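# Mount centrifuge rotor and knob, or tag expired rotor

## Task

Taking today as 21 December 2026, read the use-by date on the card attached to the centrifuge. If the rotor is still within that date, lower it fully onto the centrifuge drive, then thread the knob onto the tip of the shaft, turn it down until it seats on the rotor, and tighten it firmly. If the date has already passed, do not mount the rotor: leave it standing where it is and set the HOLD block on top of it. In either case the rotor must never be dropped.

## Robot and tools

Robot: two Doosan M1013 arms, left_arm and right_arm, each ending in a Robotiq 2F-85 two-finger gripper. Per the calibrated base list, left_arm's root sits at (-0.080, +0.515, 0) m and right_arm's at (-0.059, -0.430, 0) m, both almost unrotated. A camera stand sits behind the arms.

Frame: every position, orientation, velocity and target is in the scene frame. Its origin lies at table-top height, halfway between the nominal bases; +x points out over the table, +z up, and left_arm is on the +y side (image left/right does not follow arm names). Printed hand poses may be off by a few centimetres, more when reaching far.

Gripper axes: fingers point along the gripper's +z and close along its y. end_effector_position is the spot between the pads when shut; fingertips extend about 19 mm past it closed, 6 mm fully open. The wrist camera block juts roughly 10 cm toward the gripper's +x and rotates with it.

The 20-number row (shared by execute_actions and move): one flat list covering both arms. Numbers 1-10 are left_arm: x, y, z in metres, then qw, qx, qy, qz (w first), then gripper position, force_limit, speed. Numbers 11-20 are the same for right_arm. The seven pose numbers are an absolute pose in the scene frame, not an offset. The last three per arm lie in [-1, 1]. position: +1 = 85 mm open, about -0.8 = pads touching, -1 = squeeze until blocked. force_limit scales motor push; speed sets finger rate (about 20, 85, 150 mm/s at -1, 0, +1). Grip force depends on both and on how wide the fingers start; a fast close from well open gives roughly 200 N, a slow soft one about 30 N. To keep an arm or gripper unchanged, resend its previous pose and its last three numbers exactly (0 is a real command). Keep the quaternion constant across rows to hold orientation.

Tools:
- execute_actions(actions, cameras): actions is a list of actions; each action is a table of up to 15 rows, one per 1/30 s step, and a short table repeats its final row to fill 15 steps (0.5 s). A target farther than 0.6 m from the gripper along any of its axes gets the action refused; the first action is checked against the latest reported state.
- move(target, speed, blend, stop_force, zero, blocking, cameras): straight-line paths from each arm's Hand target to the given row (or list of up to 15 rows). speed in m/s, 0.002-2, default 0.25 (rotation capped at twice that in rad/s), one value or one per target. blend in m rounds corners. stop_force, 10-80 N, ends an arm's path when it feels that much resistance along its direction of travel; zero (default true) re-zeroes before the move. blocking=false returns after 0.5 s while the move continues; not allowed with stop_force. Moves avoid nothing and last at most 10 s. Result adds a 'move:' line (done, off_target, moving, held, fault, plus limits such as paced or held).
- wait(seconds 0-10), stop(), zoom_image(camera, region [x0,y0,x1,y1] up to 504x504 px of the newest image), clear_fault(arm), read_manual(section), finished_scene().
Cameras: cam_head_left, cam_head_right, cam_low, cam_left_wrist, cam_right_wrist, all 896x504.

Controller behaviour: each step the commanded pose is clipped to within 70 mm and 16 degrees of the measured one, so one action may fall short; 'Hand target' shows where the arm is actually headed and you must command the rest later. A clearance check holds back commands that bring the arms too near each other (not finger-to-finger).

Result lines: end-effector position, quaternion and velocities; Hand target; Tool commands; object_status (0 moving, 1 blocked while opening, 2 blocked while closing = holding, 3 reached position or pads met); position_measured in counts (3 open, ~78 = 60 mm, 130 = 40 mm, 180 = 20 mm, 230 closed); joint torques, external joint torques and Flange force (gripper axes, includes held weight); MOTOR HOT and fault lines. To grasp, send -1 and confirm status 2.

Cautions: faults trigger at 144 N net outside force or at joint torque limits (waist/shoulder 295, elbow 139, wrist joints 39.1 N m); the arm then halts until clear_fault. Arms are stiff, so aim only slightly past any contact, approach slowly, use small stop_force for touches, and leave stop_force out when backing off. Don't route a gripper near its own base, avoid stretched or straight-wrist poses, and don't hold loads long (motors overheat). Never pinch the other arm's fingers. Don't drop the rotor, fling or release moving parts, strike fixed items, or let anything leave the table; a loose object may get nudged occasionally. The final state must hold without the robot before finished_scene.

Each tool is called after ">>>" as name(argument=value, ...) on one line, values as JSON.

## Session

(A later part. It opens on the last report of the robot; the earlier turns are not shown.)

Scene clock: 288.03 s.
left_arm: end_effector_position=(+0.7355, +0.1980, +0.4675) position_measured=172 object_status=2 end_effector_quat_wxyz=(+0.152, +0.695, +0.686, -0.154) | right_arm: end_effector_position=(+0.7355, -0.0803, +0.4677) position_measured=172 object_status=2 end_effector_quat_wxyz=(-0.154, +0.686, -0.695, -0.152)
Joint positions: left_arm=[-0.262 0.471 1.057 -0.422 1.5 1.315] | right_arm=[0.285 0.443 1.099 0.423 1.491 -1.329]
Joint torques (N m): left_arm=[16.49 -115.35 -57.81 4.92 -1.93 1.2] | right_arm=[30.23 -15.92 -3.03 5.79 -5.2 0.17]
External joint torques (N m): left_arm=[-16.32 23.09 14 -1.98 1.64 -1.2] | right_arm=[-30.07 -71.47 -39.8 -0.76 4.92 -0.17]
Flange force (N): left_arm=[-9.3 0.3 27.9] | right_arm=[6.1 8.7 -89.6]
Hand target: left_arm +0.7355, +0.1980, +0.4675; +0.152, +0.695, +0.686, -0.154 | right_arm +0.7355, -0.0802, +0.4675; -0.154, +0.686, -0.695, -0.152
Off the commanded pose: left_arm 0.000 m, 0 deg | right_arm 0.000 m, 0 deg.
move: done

>>> move(target=[0.7355,0.198,0.4715,0.1519,0.6951,0.6856,-0.1541,-0.98,0.7,-1,0.7355,-0.0802,0.4715,-0.1541,0.6856,-0.6951,-0.1519,-0.98,0.7,-1], speed=0.02, cameras=["all"])

>>> zoom_image(camera="cam_right_wrist", region=[220, 0, 700, 300])

>>> zoom_image(camera="cam_head_left", region=[360, 140, 500, 270])

>>> zoom_image(camera="cam_left_wrist", region=[220, 0, 700, 300])

Scene clock: 297.40 s.
left_arm: end_effector_position=(+0.7355, +0.1981, +0.4716) position_measured=172 object_status=2 end_effector_quat_wxyz=(+0.152, +0.695, +0.686, -0.154) | right_arm: end_effector_position=(+0.7355, -0.0801, +0.4712) position_measured=172 object_status=2 end_effector_quat_wxyz=(-0.154, +0.686, -0.695, -0.152)
Joint positions: left_arm=[-0.262 0.471 1.049 -0.421 1.507 1.312] | right_arm=[0.285 0.443 1.092 0.423 1.498 -1.326]
Joint torques (N m): left_arm=[2.92 -130.7 -68.71 -1.4 -2.95 0.97] | right_arm=[5.94 -101.97 -58.54 9.04 -4.82 0.11]
External joint torques (N m): left_arm=[-2.95 38.52 24.88 4.34 2.65 -0.97] | right_arm=[-5.74 14.09 15.54 -3.99 4.54 -0.11]
Flange force (N): left_arm=[12.2 3.6 37.4] | right_arm=[19.8 9.7 13.6]
Hand target: left_arm +0.7355, +0.1980, +0.4715; +0.152, +0.695, +0.686, -0.154 | right_arm +0.7355, -0.0802, +0.4715; -0.154, +0.686, -0.695, -0.152
Off the commanded pose: left_arm 0.000 m, 0 deg | right_arm 0.000 m, 0 deg.
move: done

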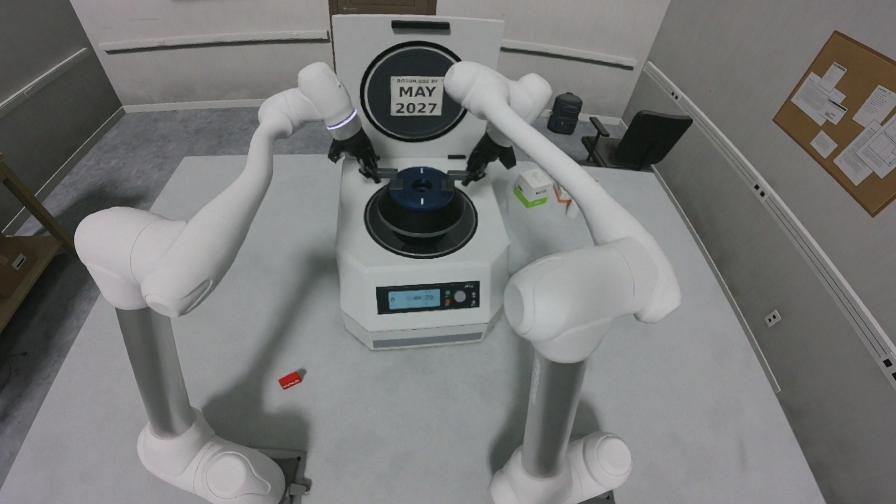

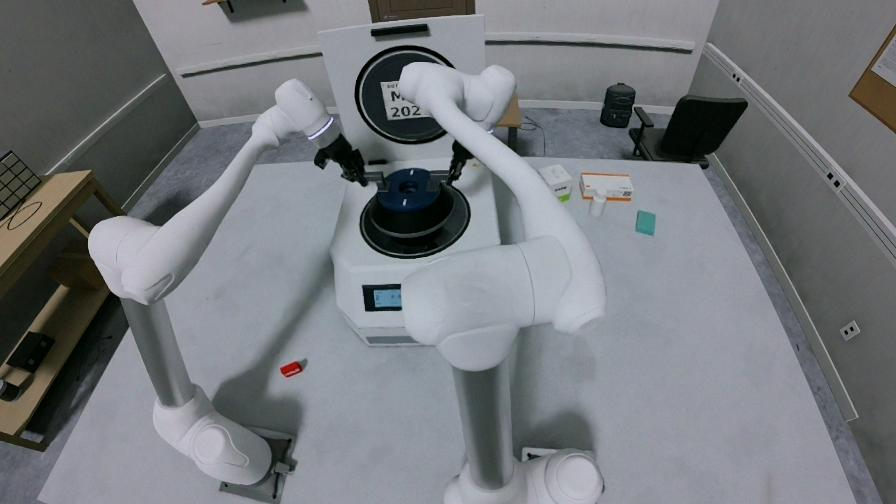

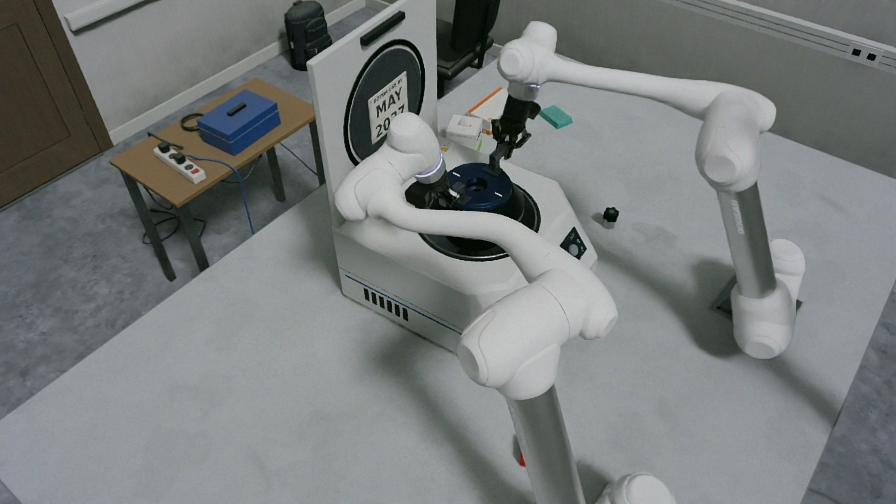

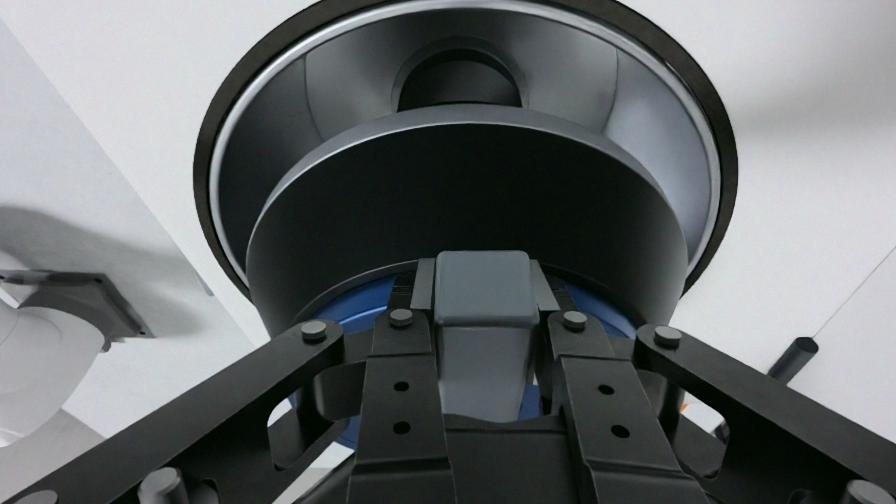

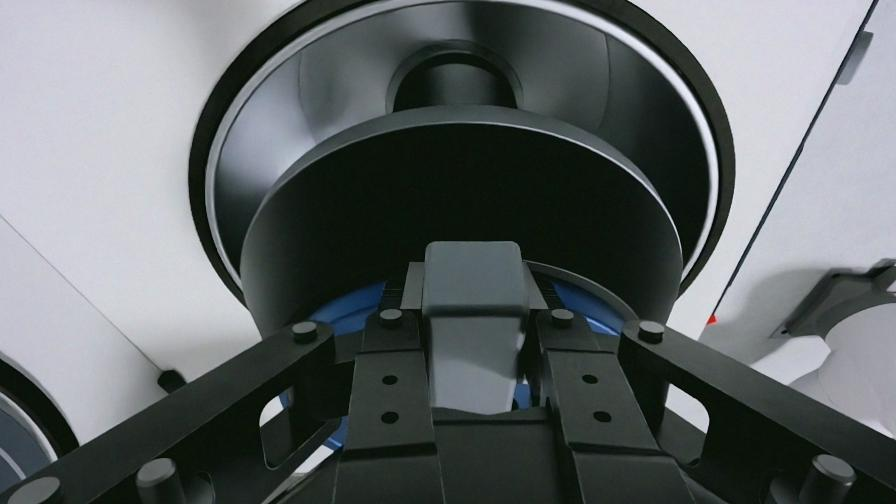

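Scaled by 1.050.

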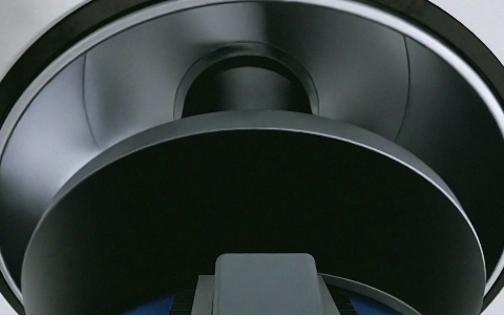

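Scaled by 3.600.

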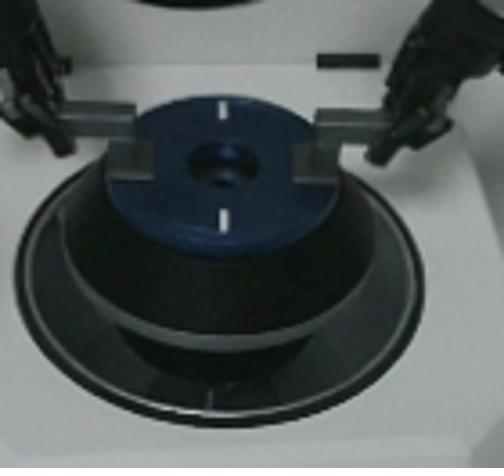

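Scaled by 1.050.

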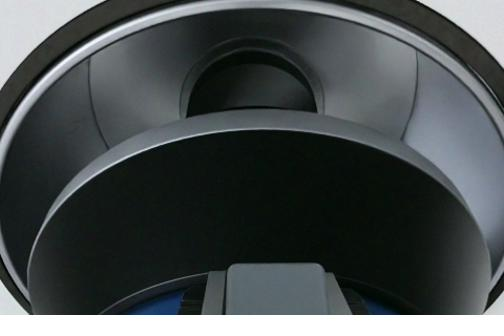

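>>> move(target=[[0.7355,0.198,0.4755,0.1519,0.6951,0.6856,-0.1541,-0.98,0.7,-1,0.7355,-0.0802,0.4755,-0.1541,0.6856,-0.6951,-0.1519,-0.98,0.7,-1],[0.7363,0.196,0.4755,0.1519,0.6951,0.6856,-0.1541,-0.98,0.7,-1,0.7363,-0.0822,0.4755,-0.1541,0.6856,-0.6951,-0.1519,-0.98,0.7,-1],[0.7363,0.196,0.4705,0.1519,0.6951,0.6856,-0.1541,-0.98,0.7,-1,0.7363,-0.0822,0.4705,-0.1541,0.6856,-0.6951,-0.1519,-0.98,0.7,-1]], speed=0.015)

>>> move(target=[0.7363,0.196,0.4685,0.1519,0.6951,0.6856,-0.1541,-0.98,0.7,-1,0.7363,-0.0822,0.4685,-0.1541,0.6856,-0.6951,-0.1519,-0.98,0.7,-1], speed=0.01)

>>> move(target=[0.7363,0.196,0.467,0.1519,0.6951,0.6856,-0.1541,-0.98,0.7,-1,0.7363,-0.0822,0.467,-0.1541,0.6856,-0.6951,-0.1519,-0.98,0.7,-1], speed=0.01)

Scene clock: 307.10 s.
left_arm: end_effector_position=(+0.7363, +0.1960, +0.4705) position_measured=172 object_status=2 end_effector_quat_wxyz=(+0.152, +0.695, +0.686, -0.154) | right_arm: end_effector_position=(+0.7363, -0.0822, +0.4705) position_measured=172 object_status=2 end_effector_quat_wxyz=(-0.154, +0.686, -0.695, -0.152)
Joint positions: left_arm=[-0.264 0.474 1.048 -0.421 1.506 1.31] | right_arm=[0.282 0.443 1.093 0.423 1.498 -1.329]
Joint torques (N m): left_arm=[-1.57 -116.03 -59.72 -1.25 -2.92 0.91] | right_arm=[-2.29 -110.03 -63.1 7.65 -4.18 0.2]
External joint torques (N m): left_arm=[1.44 24.03 16.07 4.17 2.63 -0.91] | right_arm=[2.54 22.13 20.19 -2.6 3.91 -0.2]
Flange force (N): left_arm=[10.7 2.7 20.9] | right_arm=[14.5 10.7 26.5]
Hand target: left_arm +0.7363, +0.1960, +0.4705; +0.152, +0.695, +0.686, -0.154 | right_arm +0.7363, -0.0822, +0.4705; -0.154, +0.686, -0.695, -0.152
Off the commanded pose: left_arm 0.000 m, 0 deg | right_arm 0.000 m, 0 deg.
move: done

Scene clock: 307.80 s.
left_arm: end_effector_position=(+0.7363, +0.1960, +0.4685) position_measured=172 object_status=2 end_effector_quat_wxyz=(+0.152, +0.695, +0.686, -0.154) | right_arm: end_effector_position=(+0.7363, -0.0822, +0.4686) position_measured=172 object_status=2 end_effector_quat_wxyz=(-0.154, +0.686, -0.695, -0.152)
Joint positions: left_arm=[-0.264 0.474 1.051 -0.421 1.502 1.311] | right_arm=[0.282 0.443 1.097 0.423 1.494 -1.331]
Joint torques (N m): left_arm=[1.08 -114.38 -59.98 0.12 -4.31 1.16] | right_arm=[2.59 -94.71 -54.1 6.88 -5.58 -0.18]
External joint torques (N m): left_arm=[-0.77 22.03 16.32 2.82 4.02 -1.16] | right_arm=[-2.19 5.07 10.56 -1.77 5.32 0.18]
Flange force (N): left_arm=[8.8 -0.9 19.8] | right_arm=[12.6 12.9 5.7]
Hand target: left_arm +0.7363, +0.1960, +0.4685; +0.152, +0.695, +0.686, -0.154 | right_arm +0.7363, -0.0822, +0.4685; -0.154, +0.686, -0.695, -0.152
Off the commanded pose: left_arm 0.000 m, 0 deg | right_arm 0.000 m, 0 deg.
move: done

Scene clock: 308.50 s.
left_arm: end_effector_position=(+0.7363, +0.1960, +0.4670) position_measured=172 object_status=2 end_effector_quat_wxyz=(+0.152, +0.695, +0.686, -0.154) | right_arm: end_effector_position=(+0.7363, -0.0822, +0.4670) position_measured=172 object_status=2 end_effector_quat_wxyz=(-0.154, +0.686, -0.695, -0.152)
Joint positions: left_arm=[-0.264 0.473 1.054 -0.421 1.5 1.313] | right_arm=[0.282 0.443 1.099 0.423 1.492 -1.332]
Joint torques (N m): left_arm=[2.17 -125.07 -67.41 -0.94 -5.09 1.24] | right_arm=[2.31 -104.01 -61.63 8.31 -6.58 -0.19]
External joint torques (N m): left_arm=[-1.81 32.76 23.67 3.9 4.8 -1.24] | right_arm=[-2.09 15.77 18.43 -3.24 6.3 0.19]
Flange force (N): left_arm=[12.8 -1.1 30.9] | right_arm=[18.2 13.7 16.7]
Hand target: left_arm +0.7363, +0.1960, +0.4670; +0.152, +0.695, +0.686, -0.154 | right_arm +0.7363, -0.0822, +0.4670; -0.154, +0.686, -0.695, -0.152
Off the commanded pose: left_arm 0.000 m, 0 deg | right_arm 0.000 m, 0 deg.
move: done

>>> move(target=[[0.7357,0.196,0.467,0.1519,0.6951,0.6856,-0.1541,-0.98,0.7,-1,0.7357,-0.0822,0.467,-0.1541,0.6856,-0.6951,-0.1519,-0.98,0.7,-1],[0.7357,0.196,0.464,0.1519,0.6951,0.6856,-0.1541,-0.98,0.7,-1,0.7357,-0.0822,0.464,-0.1541,0.6856,-0.6951,-0.1519,-0.98,0.7,-1]], speed=0.015)

>>> move(target=[0.7357,0.196,0.458,0.1519,0.6951,0.6856,-0.1541,-0.98,0.7,-1,0.7357,-0.0822,0.458,-0.1541,0.6856,-0.6951,-0.1519,-0.98,0.7,-1], speed=0.015)

Scene clock: 313.90 s.
left_arm: end_effector_position=(+0.7357, +0.1960, +0.4640) position_measured=172 object_status=2 end_effector_quat_wxyz=(+0.152, +0.695, +0.686, -0.154) | right_arm: end_effector_position=(+0.7357, -0.0822, +0.4640) position_measured=172 object_status=2 end_effector_quat_wxyz=(-0.154, +0.686, -0.695, -0.152)
Joint positions: left_arm=[-0.264 0.472 1.062 -0.421 1.494 1.315] | right_arm=[0.282 0.442 1.107 0.423 1.486 -1.334]
Joint torques (N m): left_arm=[4.88 -124.37 -66.45 -0.07 -4.15 1.2] | right_arm=[-0.64 -106.41 -62.15 7.26 -5.73 -0.14]
External joint torques (N m): left_arm=[-4.83 32.93 23.02 2.99 3.86 -1.21] | right_arm=[0.89 17.6 18.79 -2.18 5.47 0.14]
Flange force (N): left_arm=[9.3 -0.8 33.0] | right_arm=[15.2 13.0 20.3]
Hand target: left_arm +0.7357, +0.1960, +0.4640; +0.152, +0.695, +0.686, -0.154 | right_arm +0.7357, -0.0822, +0.4640; -0.154, +0.686, -0.695, -0.152
Off the commanded pose: left_arm 0.000 m, 0 deg | right_arm 0.000 m, 0 deg.
move: done

Scene clock: 314.60 s.
left_arm: end_effector_position=(+0.7357, +0.1960, +0.4580) position_measured=172 object_status=2 end_effector_quat_wxyz=(+0.152, +0.695, +0.686, -0.154) | right_arm: end_effector_position=(+0.7357, -0.0822, +0.4580) position_measured=172 object_status=2 end_effector_quat_wxyz=(-0.154, +0.686, -0.695, -0.152)
Joint positions: left_arm=[-0.264 0.472 1.073 -0.422 1.484 1.319] | right_arm=[0.282 0.442 1.118 0.424 1.476 -1.339]
Joint torques (N m): left_arm=[5.12 -124.21 -66.4 -0.02 -4.36 1.16] | right_arm=[-0.94 -105.17 -61.55 7.24 -5.91 -0.07]
External joint torques (N m): left_arm=[-4.76 31.82 22.63 2.97 4.08 -1.16] | right_arm=[1.3 15.85 18.05 -2.15 5.65 0.07]
Flange force (N): left_arm=[9.2 -1.5 31.9] | right_arm=[14.4 14.0 18.7]
Hand target: left_arm +0.7357, +0.1960, +0.4580; +0.152, +0.695, +0.686, -0.154 | right_arm +0.7357, -0.0822, +0.4580; -0.154, +0.686, -0.695, -0.152
Off the commanded pose: left_arm 0.000 m, 0 deg | right_arm 0.000 m, 0 deg.
move: done

>>> move(target=[[0.735,0.196,0.458,0.1519,0.6951,0.6856,-0.1541,-0.98,0.7,-1,0.735,-0.0822,0.458,-0.1541,0.6856,-0.6951,-0.1519,-0.98,0.7,-1],[0.735,0.196,0.44,0.1519,0.6951,0.6856,-0.1541,-0.98,0.7,-1,0.735,-0.0822,0.44,-0.1541,0.6856,-0.6951,-0.1519,-0.98,0.7,-1]], speed=0.02)

>>> move(target=[0.735,0.196,0.41,0.1519,0.6951,0.6856,-0.1541,-0.98,0.7,-1,0.735,-0.0822,0.41,-0.1541,0.6856,-0.6951,-0.1519,-0.98,0.7,-1], speed=0.02, cameras=["cam_head_left","cam_low"])

Scene clock: 326.03 s.
left_arm: end_effector_position=(+0.7350, +0.1960, +0.4400) position_measured=172 object_status=2 end_effector_quat_wxyz=(+0.152, +0.695, +0.686, -0.154) | right_arm: end_effector_position=(+0.7350, -0.0822, +0.4400) position_measured=172 object_status=2 end_effector_quat_wxyz=(-0.154, +0.686, -0.695, -0.152)
Joint positions: left_arm=[-0.265 0.47 1.107 -0.423 1.454 1.333] | right_arm=[0.283 0.441 1.151 0.425 1.446 -1.352]
Joint torques (N m): left_arm=[4.8 -123.65 -65.64 0.05 -3.76 1.08] | right_arm=[-0.76 -106.37 -62.44 7.63 -5.51 -0.05]
External joint torques (N m): left_arm=[-4.41 31.76 21.98 2.9 3.49 -1.08] | right_arm=[0.9 19.56 19.76 -2.64 5.26 0.05]
Flange force (N): left_arm=[9.1 -0.2 31.7] | right_arm=[15.5 11.9 21.7]
Hand target: left_arm +0.7350, +0.1960, +0.4400; +0.152, +0.695, +0.686, -0.154 | right_arm +0.7350, -0.0822, +0.4400; -0.154, +0.686, -0.695, -0.152
Off the commanded pose: left_arm 0.000 m, 0 deg | right_arm 0.000 m, 0 deg.
move: done

Scene clock: 327.80 s.
left_arm: end_effector_position=(+0.7350, +0.1960, +0.4100) position_measured=172 object_status=2 end_effector_quat_wxyz=(+0.152, +0.695, +0.686, -0.154) | right_arm: end_effector_position=(+0.7350, -0.0822, +0.4100) position_measured=172 object_status=2 end_effector_quat_wxyz=(-0.154, +0.686, -0.695, -0.152)
Joint positions: left_arm=[-0.265 0.472 1.158 -0.426 1.406 1.355] | right_arm=[0.283 0.443 1.201 0.428 1.399 -1.374]
Joint torques (N m): left_arm=[7.17 -123.32 -67.03 0.46 -4.68 1.11] | right_arm=[0.99 -102.89 -60.9 8.06 -6.61 0.03]
External joint torques (N m): left_arm=[-7.11 31.02 23.45 2.46 4.44 -1.11] | right_arm=[-0.75 14.71 17.9 -3.04 6.4 -0.03]
Flange force (N): left_arm=[8.0 -5.3 33.2] | right_arm=[15.9 13.7 14.8]
Hand target: left_arm +0.7350, +0.1960, +0.4100; +0.152, +0.695, +0.686, -0.154 | right_arm +0.7350, -0.0822, +0.4100; -0.154, +0.686, -0.695, -0.152
Off the commanded pose: left_arm 0.000 m, 0 deg | right_arm 0.000 m, 0 deg.
move: done
Images, in order (width x height): cam_head_left 896x504, cam_low 896x504.

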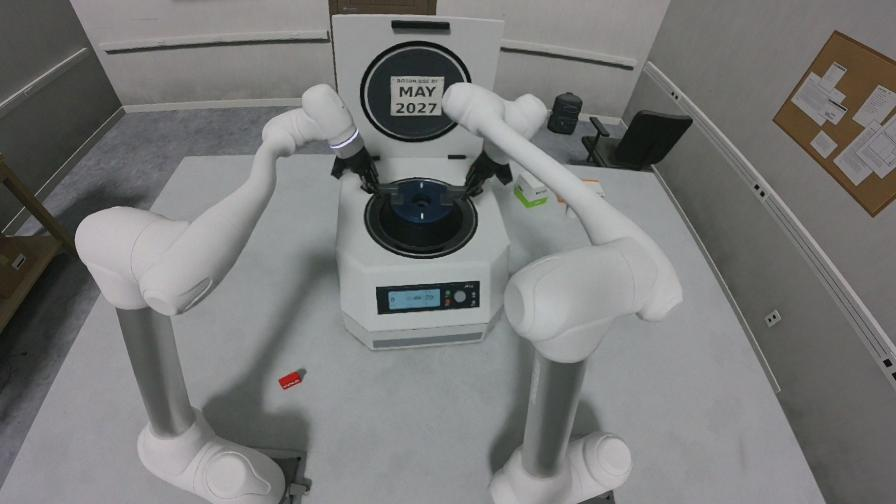

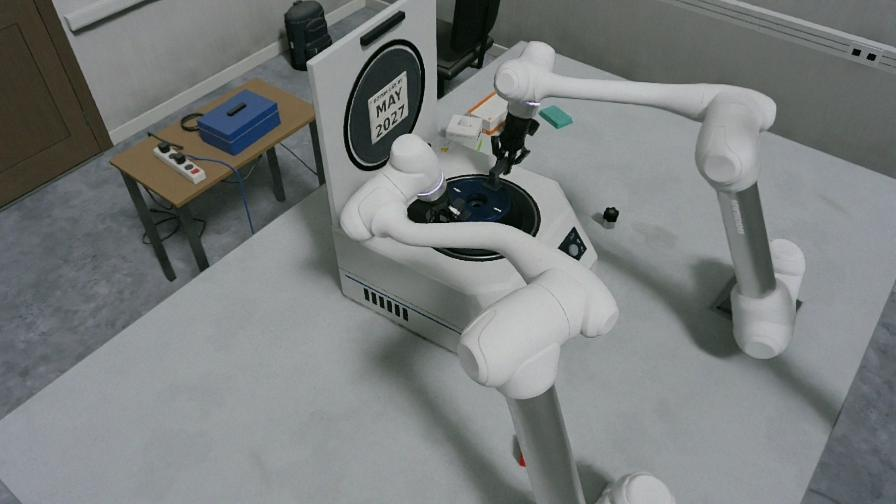

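>>> move(target=[[0.7342,0.196,0.41,0.1519,0.6951,0.6856,-0.1541,-0.98,0.7,-1,0.7342,-0.0822,0.41,-0.1541,0.6856,-0.6951,-0.1519,-0.98,0.7,-1],[0.7512,0.1950,0.41,0.1423,0.7357,0.6418,-0.1631,-0.98,0.7,-1,0.7173,-0.0812,0.41,-0.1631,0.6418,-0.7357,-0.1423,-0.98,0.7,-1],[0.7679,0.1919,0.41,0.1320,0.7735,0.5957,-0.1715,-0.98,0.7,-1,0.7006,-0.0781,0.41,-0.1715,0.5957,-0.7735,-0.1320,-0.98,0.7,-1]], speed=0.05, blend=[0,0.005,0])

Scene clock: 334.33 s.
left_arm: end_effector_position=(+0.7679, +0.1919, +0.4100) position_measured=172 object_status=2 end_effector_quat_wxyz=(+0.132, +0.774, +0.596, -0.172) | right_arm: end_effector_position=(+0.7006, -0.0781, +0.4100) position_measured=172 object_status=2 end_effector_quat_wxyz=(+0.171, -0.596, +0.773, +0.132)
Joint positions: left_arm=[-0.254 0.587 0.979 -0.436 1.571 1.56] | right_arm=[0.313 0.344 1.342 0.396 1.25 -1.133]
Joint torques (N m): left_arm=[5.43 -143.3 -69.17 -1.68 -1.59 0.53] | right_arm=[7.17 -99.79 -65.83 10.21 -5.59 -0.09]
External joint torques (N m): left_arm=[-5.65 40.22 25.56 4.54 1.59 -0.53] | right_arm=[-7.04 21.68 22.76 -5.29 5.11 0.09]
Flange force (N): left_arm=[12.6 -0.1 41.3] | right_arm=[26.8 5.4 20.3]
Hand target: left_arm +0.7679, +0.1919, +0.4100; +0.132, +0.774, +0.596, -0.172 | right_arm +0.7006, -0.0781, +0.4100; +0.172, -0.596, +0.774, +0.132
Off the commanded pose: left_arm 0.000 m, 0 deg | right_arm 0.000 m, 0 deg.
move: done

>>> move(target=[[0.7841,0.1868,0.41,0.1213,0.8085,0.5473,-0.1792,-0.98,0.7,-1,0.6844,-0.0730,0.41,-0.1792,0.5473,-0.8085,-0.1213,-0.98,0.7,-1],[0.8002,0.1794,0.41,0.1097,0.8417,0.4948,-0.1866,-0.98,0.7,-1,0.6683,-0.0656,0.41,-0.1866,0.4948,-0.8417,-0.1097,-0.98,0.7,-1]], speed=0.05, blend=[0.005,0], cameras=["cam_head_left","cam_head_right","cam_low","cam_left_wrist","cam_right_wrist"])

Scene clock: 340.20 s.
left_arm: end_effector_position=(+0.8002, +0.1794, +0.4100) position_measured=172 object_status=2 end_effector_quat_wxyz=(+0.110, +0.842, +0.495, -0.187) | right_arm: end_effector_position=(+0.6683, -0.0656, +0.4100) position_measured=172 object_status=2 end_effector_quat_wxyz=(+0.187, -0.495, +0.842, +0.110)
Joint positions: left_arm=[-0.262 0.723 0.75 -0.432 1.757 1.742] | right_arm=[0.367 0.265 1.449 0.323 1.118 -0.839]
Joint torques (N m): left_arm=[7.74 -154.18 -66.98 -1 -0.45 -0.04] | right_arm=[7.76 -90.41 -65.56 9.48 -5.49 -0.22]
External joint torques (N m): left_arm=[-7.28 40.46 23.91 3.91 0.64 0.04] | right_arm=[-7.57 19.35 22.03 -4.63 4.73 0.21]
Flange force (N): left_arm=[11.4 -0.5 41.8] | right_arm=[26.9 0.2 18.9]
Hand target: left_arm +0.8002, +0.1794, +0.4100; +0.110, +0.842, +0.495, -0.187 | right_arm +0.6683, -0.0656, +0.4100; +0.187, -0.495, +0.842, +0.110
Off the commanded pose: left_arm 0.000 m, 0 deg | right_arm 0.000 m, 0 deg.
move: done

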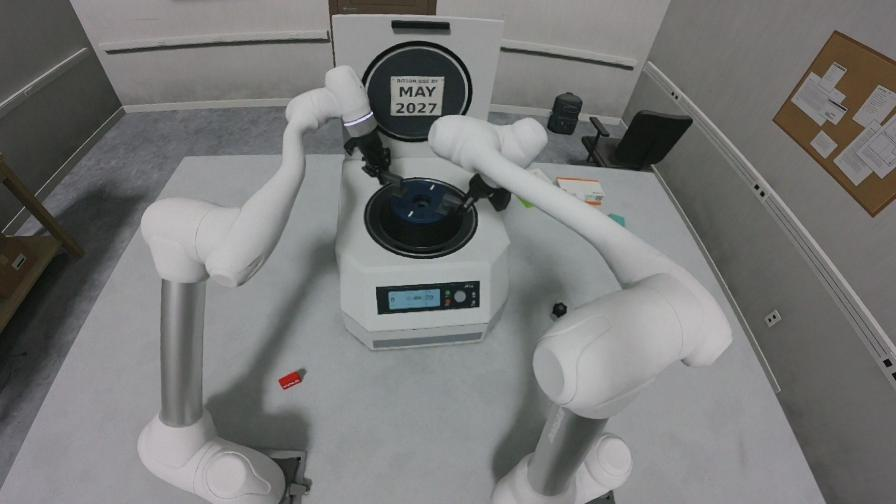

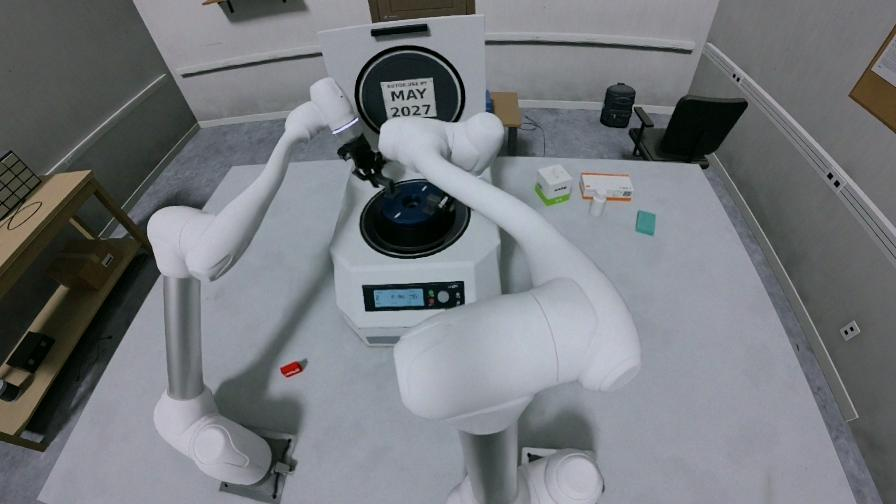

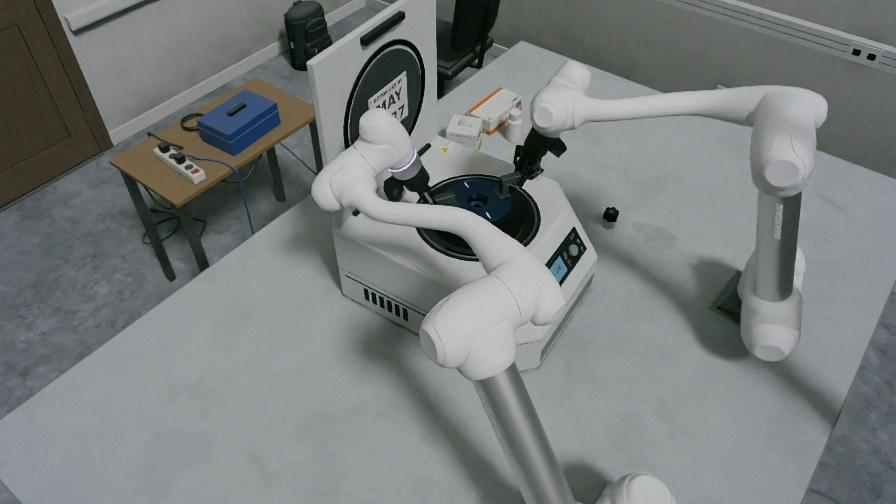

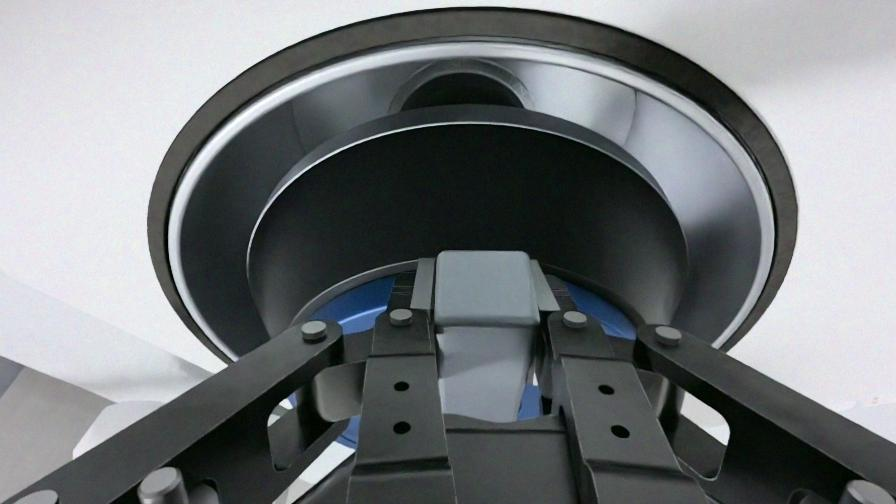

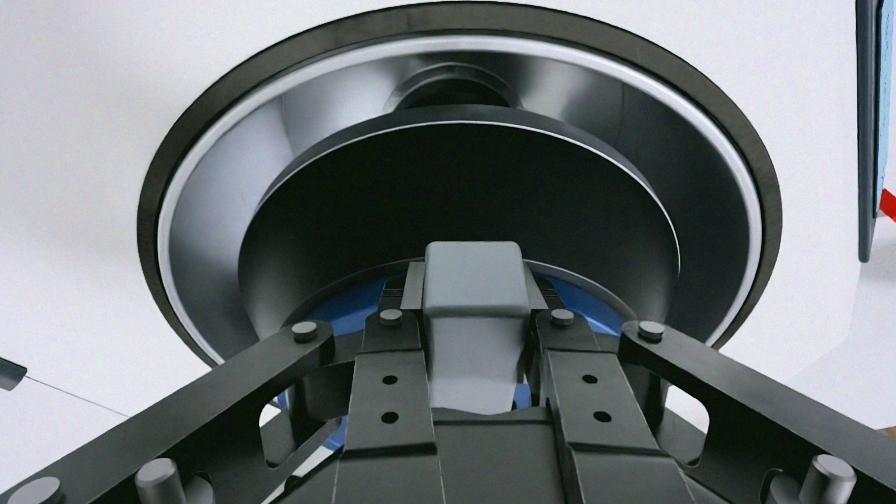

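>>> move(target=[0.8002,0.1794,0.375,0.1097,0.8417,0.4948,-0.1866,-0.98,0.7,-1,0.6683,-0.0656,0.375,-0.1866,0.4948,-0.8417,-0.1097,-0.98,0.7,-1], speed=0.025)

>>> move(target=[0.8002,0.1794,0.36,0.1097,0.8417,0.4948,-0.1866,-0.98,0.7,-1,0.6683,-0.0656,0.36,-0.1866,0.4948,-0.8417,-0.1097,-0.98,0.7,-1], speed=0.02)

>>> move(target=[0.8002,0.1794,0.352,0.1097,0.8417,0.4948,-0.1866,-0.98,0.7,-1,0.6683,-0.0656,0.352,-0.1866,0.4948,-0.8417,-0.1097,-0.98,0.7,-1], speed=0.015)

Scene clock: 345.30 s.
left_arm: end_effector_position=(+0.8002, +0.1794, +0.3750) position_measured=172 object_status=2 end_effector_quat_wxyz=(+0.110, +0.842, +0.495, -0.187) | right_arm: end_effector_position=(+0.6683, -0.0656, +0.3750) position_measured=172 object_status=2 end_effector_quat_wxyz=(+0.187, -0.495, +0.842, +0.110)
Joint positions: left_arm=[-0.261 0.718 0.822 -0.427 1.696 1.77] | right_arm=[0.367 0.274 1.5 0.333 1.061 -0.861]
Joint torques (N m): left_arm=[9.85 -145.15 -63.25 0.49 -1.01 0.03] | right_arm=[9.85 -80.15 -59.38 9.18 -5.91 -0.21]
External joint torques (N m): left_arm=[-9.46 31.95 20.17 2.44 1.23 -0.03] | right_arm=[-9.72 8.92 16.36 -4.42 5.17 0.21]
Flange force (N): left_arm=[5.4 -2.6 35.5] | right_arm=[26.8 0.8 5.0]
Hand target: left_arm +0.8002, +0.1794, +0.3750; +0.110, +0.842, +0.495, -0.187 | right_arm +0.6683, -0.0656, +0.3750; +0.187, -0.495, +0.842, +0.110
Off the commanded pose: left_arm 0.000 m, 0 deg | right_arm 0.000 m, 0 deg.
move: done

Scene clock: 346.30 s.
left_arm: end_effector_position=(+0.8002, +0.1794, +0.3600) position_measured=172 object_status=2 end_effector_quat_wxyz=(+0.110, +0.842, +0.495, -0.187) | right_arm: end_effector_position=(+0.6683, -0.0656, +0.3600) position_measured=172 object_status=2 end_effector_quat_wxyz=(+0.187, -0.495, +0.842, +0.110)
Joint positions: left_arm=[-0.261 0.718 0.85 -0.426 1.671 1.781] | right_arm=[0.367 0.28 1.52 0.338 1.036 -0.871]
Joint torques (N m): left_arm=[11.85 -145.02 -63.19 1.11 -1.16 0.06] | right_arm=[10.76 -80.98 -60.51 9.52 -6.05 -0.19]
External joint torques (N m): left_arm=[-11.85 31.88 20.13 1.8 1.39 -0.07] | right_arm=[-10.62 9.23 17.57 -4.78 5.32 0.19]
Flange force (N): left_arm=[3.1 -1.6 35.9] | right_arm=[29.3 1.1 4.9]
Hand target: left_arm +0.8002, +0.1794, +0.3600; +0.110, +0.842, +0.495, -0.187 | right_arm +0.6683, -0.0656, +0.3600; +0.187, -0.495, +0.842, +0.110
Off the commanded pose: left_arm 0.000 m, 0 deg | right_arm 0.000 m, 0 deg.
move: done

Scene clock: 347.07 s.
left_arm: end_effector_position=(+0.8002, +0.1794, +0.3521) position_measured=172 object_status=2 end_effector_quat_wxyz=(+0.110, +0.842, +0.495, -0.187) | right_arm: end_effector_position=(+0.6683, -0.0656, +0.3520) position_measured=172 object_status=2 end_effector_quat_wxyz=(+0.187, -0.495, +0.842, +0.110)
Joint positions: left_arm=[-0.261 0.718 0.864 -0.426 1.658 1.787] | right_arm=[0.367 0.283 1.531 0.341 1.023 -0.876]
Joint torques (N m): left_arm=[12.93 -143.43 -62.65 1.45 -1.4 0.09] | right_arm=[12.08 -76.93 -59.27 9.92 -6.84 -0.22]
External joint torques (N m): left_arm=[-12.91 30.01 19.47 1.47 1.64 -0.09] | right_arm=[-11.81 4.09 16.29 -5.18 6.12 0.22]
Flange force (N): left_arm=[1.1 -2.4 34.9] | right_arm=[31.6 3.0 -2.2]
Hand target: left_arm +0.8002, +0.1794, +0.3520; +0.110, +0.842, +0.495, -0.187 | right_arm +0.6683, -0.0656, +0.3520; +0.187, -0.495, +0.842, +0.110
Off the commanded pose: left_arm 0.000 m, 0 deg | right_arm 0.000 m, 0 deg.
move: done

>>> move(target=[[0.7998,0.1786,0.352,0.1097,0.8417,0.4948,-0.1866,-0.98,0.7,-1,0.6679,-0.0664,0.352,-0.1866,0.4948,-0.8417,-0.1097,-0.98,0.7,-1],[0.7998,0.1786,0.346,0.1097,0.8417,0.4948,-0.1866,-0.98,0.7,-1,0.6679,-0.0664,0.346,-0.1866,0.4948,-0.8417,-0.1097,-0.98,0.7,-1]], speed=0.015)

>>> move(target=[0.7998,0.1786,0.343,0.1097,0.8417,0.4948,-0.1866,-0.98,0.7,-1,0.6679,-0.0664,0.343,-0.1866,0.4948,-0.8417,-0.1097,-0.98,0.7,-1], speed=0.01)

>>> move(target=[0.7998,0.1786,0.341,0.1097,0.8417,0.4948,-0.1866,-0.98,0.7,-1,0.6679,-0.0664,0.341,-0.1866,0.4948,-0.8417,-0.1097,-0.98,0.7,-1], speed=0.01)

Scene clock: 352.27 s.
left_arm: end_effector_position=(+0.7998, +0.1786, +0.3460) position_measured=172 object_status=2 end_effector_quat_wxyz=(+0.110, +0.842, +0.495, -0.187) | right_arm: end_effector_position=(+0.6679, -0.0664, +0.3460) position_measured=172 object_status=2 end_effector_quat_wxyz=(+0.187, -0.495, +0.842, +0.110)
Joint positions: left_arm=[-0.262 0.718 0.875 -0.425 1.648 1.791] | right_arm=[0.366 0.284 1.54 0.344 1.014 -0.881]
Joint torques (N m): left_arm=[0.72 -140.32 -58.74 -1.14 0.09 -0.09] | right_arm=[0.18 -103.52 -65.61 7.27 -2.54 -0.25]
External joint torques (N m): left_arm=[-0.11 26.84 15.57 4.08 0.16 0.09] | right_arm=[-0.04 31.72 23.04 -2.59 1.82 0.25]
Flange force (N): left_arm=[12.1 -0.3 25.1] | right_arm=[13.9 -1.6 36.6]
Hand target: left_arm +0.7998, +0.1786, +0.3460; +0.110, +0.842, +0.495, -0.187 | right_arm +0.6679, -0.0664, +0.3460; +0.187, -0.495, +0.842, +0.110
Off the commanded pose: left_arm 0.000 m, 0 deg | right_arm 0.000 m, 0 deg.
move: done

Scene clock: 352.97 s.
left_arm: end_effector_position=(+0.7998, +0.1786, +0.3430) position_measured=172 object_status=2 end_effector_quat_wxyz=(+0.110, +0.842, +0.495, -0.187) | right_arm: end_effector_position=(+0.6679, -0.0664, +0.3430) position_measured=172 object_status=2 end_effector_quat_wxyz=(+0.187, -0.495, +0.842, +0.110)
Joint positions: left_arm=[-0.262 0.718 0.88 -0.425 1.643 1.793] | right_arm=[0.366 0.285 1.544 0.345 1.009 -0.883]
Joint torques (N m): left_arm=[0.76 -139.9 -58.58 -1.08 0.09 -0.13] | right_arm=[-0.04 -104.2 -65.59 7.22 -2.45 -0.28]
External joint torques (N m): left_arm=[-0.56 26.64 15.47 3.99 0.15 0.13] | right_arm=[0.21 32.11 22.95 -2.52 1.73 0.28]
Flange force (N): left_arm=[11.6 -0.3 25.2] | right_arm=[13.3 -1.7 37.2]
Hand target: left_arm +0.7998, +0.1786, +0.3430; +0.110, +0.842, +0.495, -0.187 | right_arm +0.6679, -0.0664, +0.3430; +0.187, -0.495, +0.842, +0.110
Off the commanded pose: left_arm 0.000 m, 0 deg | right_arm 0.000 m, 0 deg.
move: done

Scene clock: 353.67 s.
left_arm: end_effector_position=(+0.7998, +0.1786, +0.3410) position_measured=172 object_status=2 end_effector_quat_wxyz=(+0.110, +0.842, +0.495, -0.187) | right_arm: end_effector_position=(+0.6679, -0.0664, +0.3410) position_measured=172 object_status=2 end_effector_quat_wxyz=(+0.187, -0.495, +0.842, +0.110)
Joint positions: left_arm=[-0.262 0.718 0.883 -0.425 1.64 1.794] | right_arm=[0.366 0.286 1.547 0.345 1.006 -0.885]
Joint torques (N m): left_arm=[0.77 -139.92 -58.72 -1.04 0.09 -0.07] | right_arm=[0.26 -104.26 -65.61 7.2 -2.44 -0.27]
External joint torques (N m): left_arm=[-0.59 26.51 15.59 3.97 0.16 0.07] | right_arm=[-0.05 31.9 22.88 -2.48 1.72 0.27]
Flange force (N): left_arm=[11.5 -0.9 25.4] | right_arm=[13.6 -1.9 36.9]
Hand target: left_arm +0.7998, +0.1786, +0.3410; +0.110, +0.842, +0.495, -0.187 | right_arm +0.6679, -0.0664, +0.3410; +0.187, -0.495, +0.842, +0.110
Off the commanded pose: left_arm 0.000 m, 0 deg | right_arm 0.000 m, 0 deg.
move: done

>>> move(target=[0.7998,0.1786,0.3385,0.1097,0.8417,0.4948,-0.1866,-0.98,0.7,-1,0.6679,-0.0664,0.3385,-0.1866,0.4948,-0.8417,-0.1097,-0.98,0.7,-1], speed=0.01)

>>> move(target=[0.7998,0.1786,0.3365,0.1097,0.8417,0.4948,-0.1866,-0.98,0.7,-1,0.6679,-0.0664,0.3365,-0.1866,0.4948,-0.8417,-0.1097,-0.98,0.7,-1], speed=0.01)

>>> move(target=[0.7998,0.1786,0.3345,0.1097,0.8417,0.4948,-0.1866,-0.98,0.7,-1,0.6679,-0.0664,0.3345,-0.1866,0.4948,-0.8417,-0.1097,-0.98,0.7,-1], speed=0.01, cameras=["cam_head_left","cam_head_right","cam_low"])

Scene clock: 358.30 s.
left_arm: end_effector_position=(+0.7998, +0.1786, +0.3385) position_measured=172 object_status=2 end_effector_quat_wxyz=(+0.110, +0.842, +0.495, -0.187) | right_arm: end_effector_position=(+0.6679, -0.0664, +0.3385) position_measured=172 object_status=2 end_effector_quat_wxyz=(+0.187, -0.495, +0.842, +0.110)
Joint positions: left_arm=[-0.262 0.718 0.888 -0.425 1.636 1.796] | right_arm=[0.366 0.287 1.55 0.346 1.002 -0.886]
Joint torques (N m): left_arm=[1.22 -140.02 -58.65 -1.08 0.09 -0.14] | right_arm=[-0.4 -103.46 -65.51 7.26 -2.43 -0.22]
External joint torques (N m): left_arm=[-1.47 27.27 15.79 3.97 0.16 0.14] | right_arm=[0.52 31.48 23.02 -2.59 1.71 0.22]
Flange force (N): left_arm=[11.1 0.1 26.0] | right_arm=[13.9 -0.6 36.8]
Hand target: left_arm +0.7998, +0.1786, +0.3385; +0.110, +0.842, +0.495, -0.187 | right_arm +0.6679, -0.0664, +0.3385; +0.187, -0.495, +0.842, +0.110
Off the commanded pose: left_arm 0.000 m, 0 deg | right_arm 0.000 m, 0 deg.
move: done

Scene clock: 359.00 s.
left_arm: end_effector_position=(+0.7998, +0.1786, +0.3365) position_measured=172 object_status=2 end_effector_quat_wxyz=(+0.110, +0.842, +0.495, -0.187) | right_arm: end_effector_position=(+0.6679, -0.0664, +0.3365) position_measured=172 object_status=2 end_effector_quat_wxyz=(+0.187, -0.495, +0.842, +0.110)
Joint positions: left_arm=[-0.262 0.718 0.891 -0.425 1.633 1.797] | right_arm=[0.366 0.288 1.553 0.347 0.998 -0.888]
Joint torques (N m): left_arm=[0.8 -139.88 -58.64 -1.03 0.06 -0.14] | right_arm=[0.13 -103.85 -64.99 7.15 -2.37 -0.27]
External joint torques (N m): left_arm=[-0.66 26.42 15.5 3.96 0.19 0.14] | right_arm=[0.09 31.22 22.44 -2.47 1.67 0.27]
Flange force (N): left_arm=[11.4 -0.8 25.2] | right_arm=[13.4 -1.5 36.2]
Hand target: left_arm +0.7998, +0.1786, +0.3365; +0.110, +0.842, +0.495, -0.187 | right_arm +0.6679, -0.0664, +0.3365; +0.187, -0.495, +0.842, +0.110
Off the commanded pose: left_arm 0.000 m, 0 deg | right_arm 0.000 m, 0 deg.
move: done

Scene clock: 359.70 s.
left_arm: end_effector_position=(+0.7998, +0.1786, +0.3345) position_measured=172 object_status=2 end_effector_quat_wxyz=(+0.110, +0.842, +0.495, -0.187) | right_arm: end_effector_position=(+0.6679, -0.0664, +0.3345) position_measured=172 object_status=2 end_effector_quat_wxyz=(+0.187, -0.495, +0.842, +0.110)
Joint positions: left_arm=[-0.262 0.718 0.894 -0.425 1.63 1.799] | right_arm=[0.366 0.289 1.555 0.348 0.995 -0.889]
Joint torques (N m): left_arm=[0.71 -140.05 -58.68 -1.02 0.07 -0.1] | right_arm=[-0.04 -103.73 -65.13 7.15 -2.25 -0.19]
External joint torques (N m): left_arm=[-0.8 26.52 15.56 3.93 0.19 0.1] | right_arm=[0.29 30.73 22.45 -2.45 1.54 0.19]
Flange force (N): left_arm=[11.3 -0.7 25.4] | right_arm=[13.9 -0.8 36.1]
Hand target: left_arm +0.7998, +0.1786, +0.3345; +0.110, +0.842, +0.495, -0.187 | right_arm +0.6679, -0.0664, +0.3345; +0.187, -0.495, +0.842, +0.110
Off the commanded pose: left_arm 0.000 m, 0 deg | right_arm 0.000 m, 0 deg.
move: done
Images, in order (width x height): cam_head_left 896x504, cam_head_right 896x504, cam_low 896x504.

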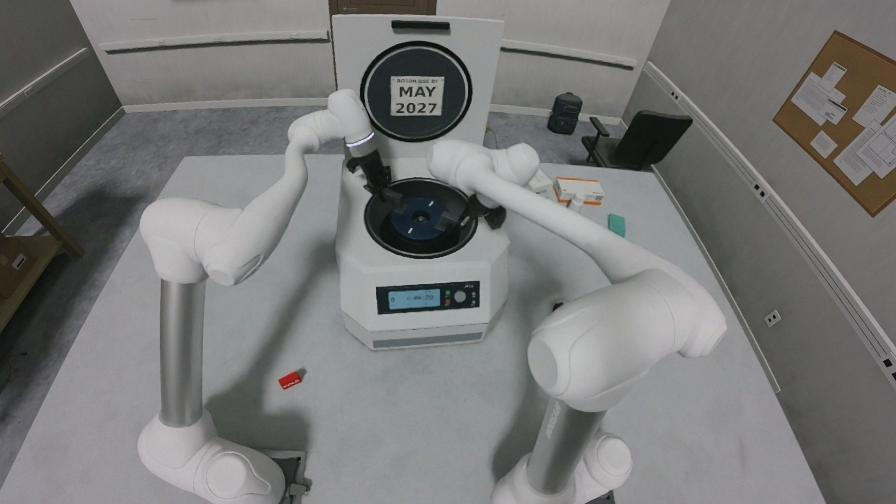

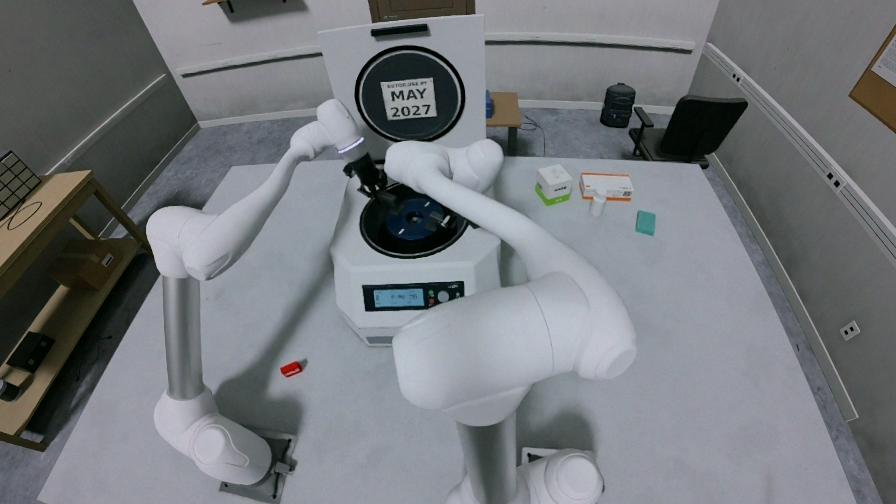

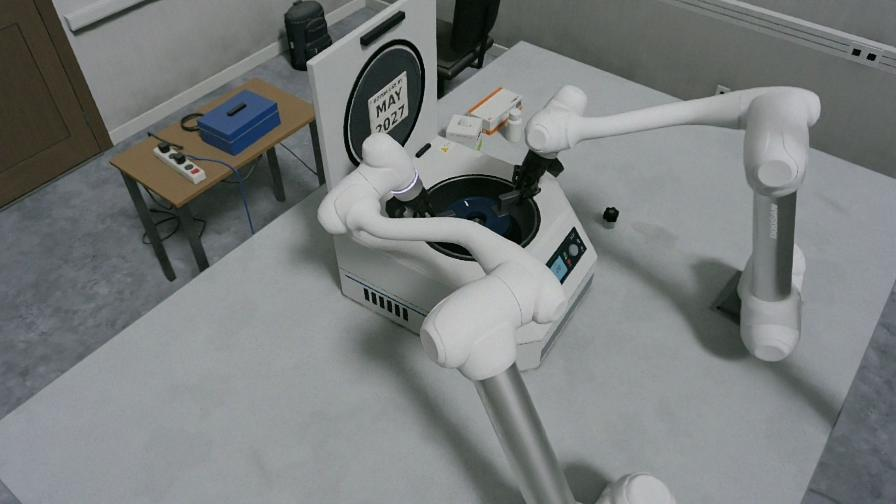

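>>> move(target=[0.7998,0.1786,0.3325,0.1097,0.8417,0.4948,-0.1866,-0.98,0.7,-1,0.6679,-0.0664,0.3325,-0.1866,0.4948,-0.8417,-0.1097,-0.98,0.7,-1], speed=0.01)

>>> move(target=[0.7998,0.1786,0.3305,0.1097,0.8417,0.4948,-0.1866,-0.98,0.7,-1,0.6679,-0.0664,0.3305,-0.1866,0.4948,-0.8417,-0.1097,-0.98,0.7,-1], speed=0.01)

>>> move(target=[0.7998,0.1786,0.3285,0.1097,0.8417,0.4948,-0.1866,-0.98,0.7,-1,0.6679,-0.0664,0.3285,-0.1866,0.4948,-0.8417,-0.1097,-0.98,0.7,-1], speed=0.01)

>>> move(target=[0.7998,0.1786,0.3265,0.1097,0.8417,0.4948,-0.1866,-0.98,0.7,-1,0.6679,-0.0664,0.3265,-0.1866,0.4948,-0.8417,-0.1097,-0.98,0.7,-1], speed=0.01)

Scene clock: 364.53 s.
left_arm: end_effector_position=(+0.7998, +0.1786, +0.3325) position_measured=172 object_status=2 end_effector_quat_wxyz=(+0.110, +0.842, +0.495, -0.187) | right_arm: end_effector_position=(+0.6679, -0.0664, +0.3325) position_measured=172 object_status=2 end_effector_quat_wxyz=(+0.187, -0.495, +0.842, +0.110)
Joint positions: left_arm=[-0.262 0.719 0.897 -0.425 1.627 1.8] | right_arm=[0.366 0.29 1.558 0.349 0.992 -0.89]
Joint torques (N m): left_arm=[0.92 -139.86 -58.82 -1.04 0.06 -0.14] | right_arm=[0.64 -104.29 -65.11 7.13 -2.31 -0.23]
External joint torques (N m): left_arm=[0.25 26.81 15.93 4 0.19 0.13] | right_arm=[-0.46 31.63 22.49 -2.44 1.59 0.23]
Flange force (N): left_arm=[12.4 -1.7 25.6] | right_arm=[13.8 -2.4 36.5]
Hand target: left_arm +0.7998, +0.1786, +0.3325; +0.110, +0.842, +0.495, -0.187 | right_arm +0.6679, -0.0664, +0.3325; +0.187, -0.495, +0.842, +0.110
Off the commanded pose: left_arm 0.000 m, 0 deg | right_arm 0.000 m, 0 deg.
move: done

Scene clock: 365.23 s.
left_arm: end_effector_position=(+0.7998, +0.1786, +0.3305) position_measured=172 object_status=2 end_effector_quat_wxyz=(+0.110, +0.842, +0.495, -0.187) | right_arm: end_effector_position=(+0.6679, -0.0664, +0.3305) position_measured=172 object_status=2 end_effector_quat_wxyz=(+0.187, -0.495, +0.842, +0.110)
Joint positions: left_arm=[-0.262 0.719 0.901 -0.425 1.624 1.802] | right_arm=[0.366 0.291 1.56 0.349 0.989 -0.892]
Joint torques (N m): left_arm=[1.16 -140.08 -58.64 -0.99 0.07 -0.11] | right_arm=[0.63 -103.82 -65.23 7.07 -2.33 -0.25]
External joint torques (N m): left_arm=[-1.01 27.38 15.82 3.89 0.18 0.11] | right_arm=[-0.36 30.54 22.55 -2.37 1.62 0.25]
Flange force (N): left_arm=[11.5 0.2 25.8] | right_arm=[14.8 -1.1 35.6]
Hand target: left_arm +0.7998, +0.1786, +0.3305; +0.110, +0.842, +0.495, -0.187 | right_arm +0.6679, -0.0664, +0.3305; +0.187, -0.495, +0.842, +0.110
Off the commanded pose: left_arm 0.000 m, 0 deg | right_arm 0.000 m, 0 deg.
move: done

Scene clock: 365.93 s.
left_arm: end_effector_position=(+0.7998, +0.1786, +0.3287) position_measured=172 object_status=2 end_effector_quat_wxyz=(+0.110, +0.842, +0.495, -0.187) | right_arm: end_effector_position=(+0.6679, -0.0664, +0.3288) position_measured=172 object_status=2 end_effector_quat_wxyz=(+0.187, -0.495, +0.842, +0.110)
Joint positions: left_arm=[-0.262 0.719 0.904 -0.424 1.62 1.803] | right_arm=[0.366 0.291 1.563 0.35 0.985 -0.893]
Joint torques (N m): left_arm=[-7.43 -101.04 -36.59 1.58 -1.46 0.05] | right_arm=[4.95 -52.02 -32.9 4.78 -1.88 -0.13]
External joint torques (N m): left_arm=[8.2 -11.45 -6.11 1.35 1.71 -0.05] | right_arm=[-4.82 -20.27 -9.47 -0.13 1.16 0.13]
Flange force (N): left_arm=[2.5 -1.6 -16.3] | right_arm=[2.4 2.0 -26.6]
Hand target: left_arm +0.7998, +0.1786, +0.3285; +0.110, +0.842, +0.495, -0.187 | right_arm +0.6679, -0.0664, +0.3285; +0.187, -0.495, +0.842, +0.110
Off the commanded pose: left_arm 0.000 m, 0 deg | right_arm 0.000 m, 0 deg.
move: done

Scene clock: 366.73 s.
left_arm: end_effector_position=(+0.7998, +0.1787, +0.3268) position_measured=172 object_status=2 end_effector_quat_wxyz=(+0.110, +0.842, +0.495, -0.186) | right_arm: end_effector_position=(+0.6683, -0.0663, +0.3284) position_measured=172 object_status=2 end_effector_quat_wxyz=(+0.188, -0.495, +0.841, +0.109)
Joint positions: left_arm=[-0.262 0.719 0.907 -0.424 1.617 1.804] | right_arm=[0.366 0.291 1.564 0.351 0.982 -0.895]
Joint torques (N m): left_arm=[-26.72 -33.51 3.37 5.05 -2.45 0.29] | right_arm=[7.03 -24.22 -13.65 3.01 -0.91 0.02]
External joint torques (N m): left_arm=[27.08 -79.44 -46.23 -2.13 2.71 -0.29] | right_arm=[-6.91 -48.28 -28.79 1.65 0.19 -0.02]
External joint torques when the fault began: right_arm=[-14.62 -99.1 -56.06 2.84 0.69 0.01]
Flange force (N): left_arm=[-10.3 -1.5 -91.5] | right_arm=[-7.3 2.1 -60.4]
Flange force when the fault began (N): right_arm=[-9.2 7.8 -123.3]
Hand target: left_arm +0.7998, +0.1786, +0.3265; +0.110, +0.842, +0.495, -0.187 | right_arm +0.6680, -0.0664, +0.3272; +0.187, -0.495, +0.842, +0.110
Tool commands: left_gripper/position=-0.98 left_gripper/force_limit=+0.7 left_gripper/speed=-1.0 right_gripper/position=-0.976471 right_gripper/force_limit=+0.701961 right_gripper/speed=-1.0
Off the commanded pose: left_arm 0.000 m, 0 deg | right_arm 0.002 m, 0 deg.
FORCE FAULT: contact force on the right arm reached its limit, and that arm stopped. The contact can be on any part of that arm, not only on its tool. That arm's remaining commands of this call were not run. That arm is still stopped at the end of this call. While its stop runs, that arm takes no new command, but its gripper still runs the gripper command that each later call begins with.
CLEAR FAULT: the right arm stays stopped until you call clear_fault(arm="right_arm").
move: fault (right_arm)


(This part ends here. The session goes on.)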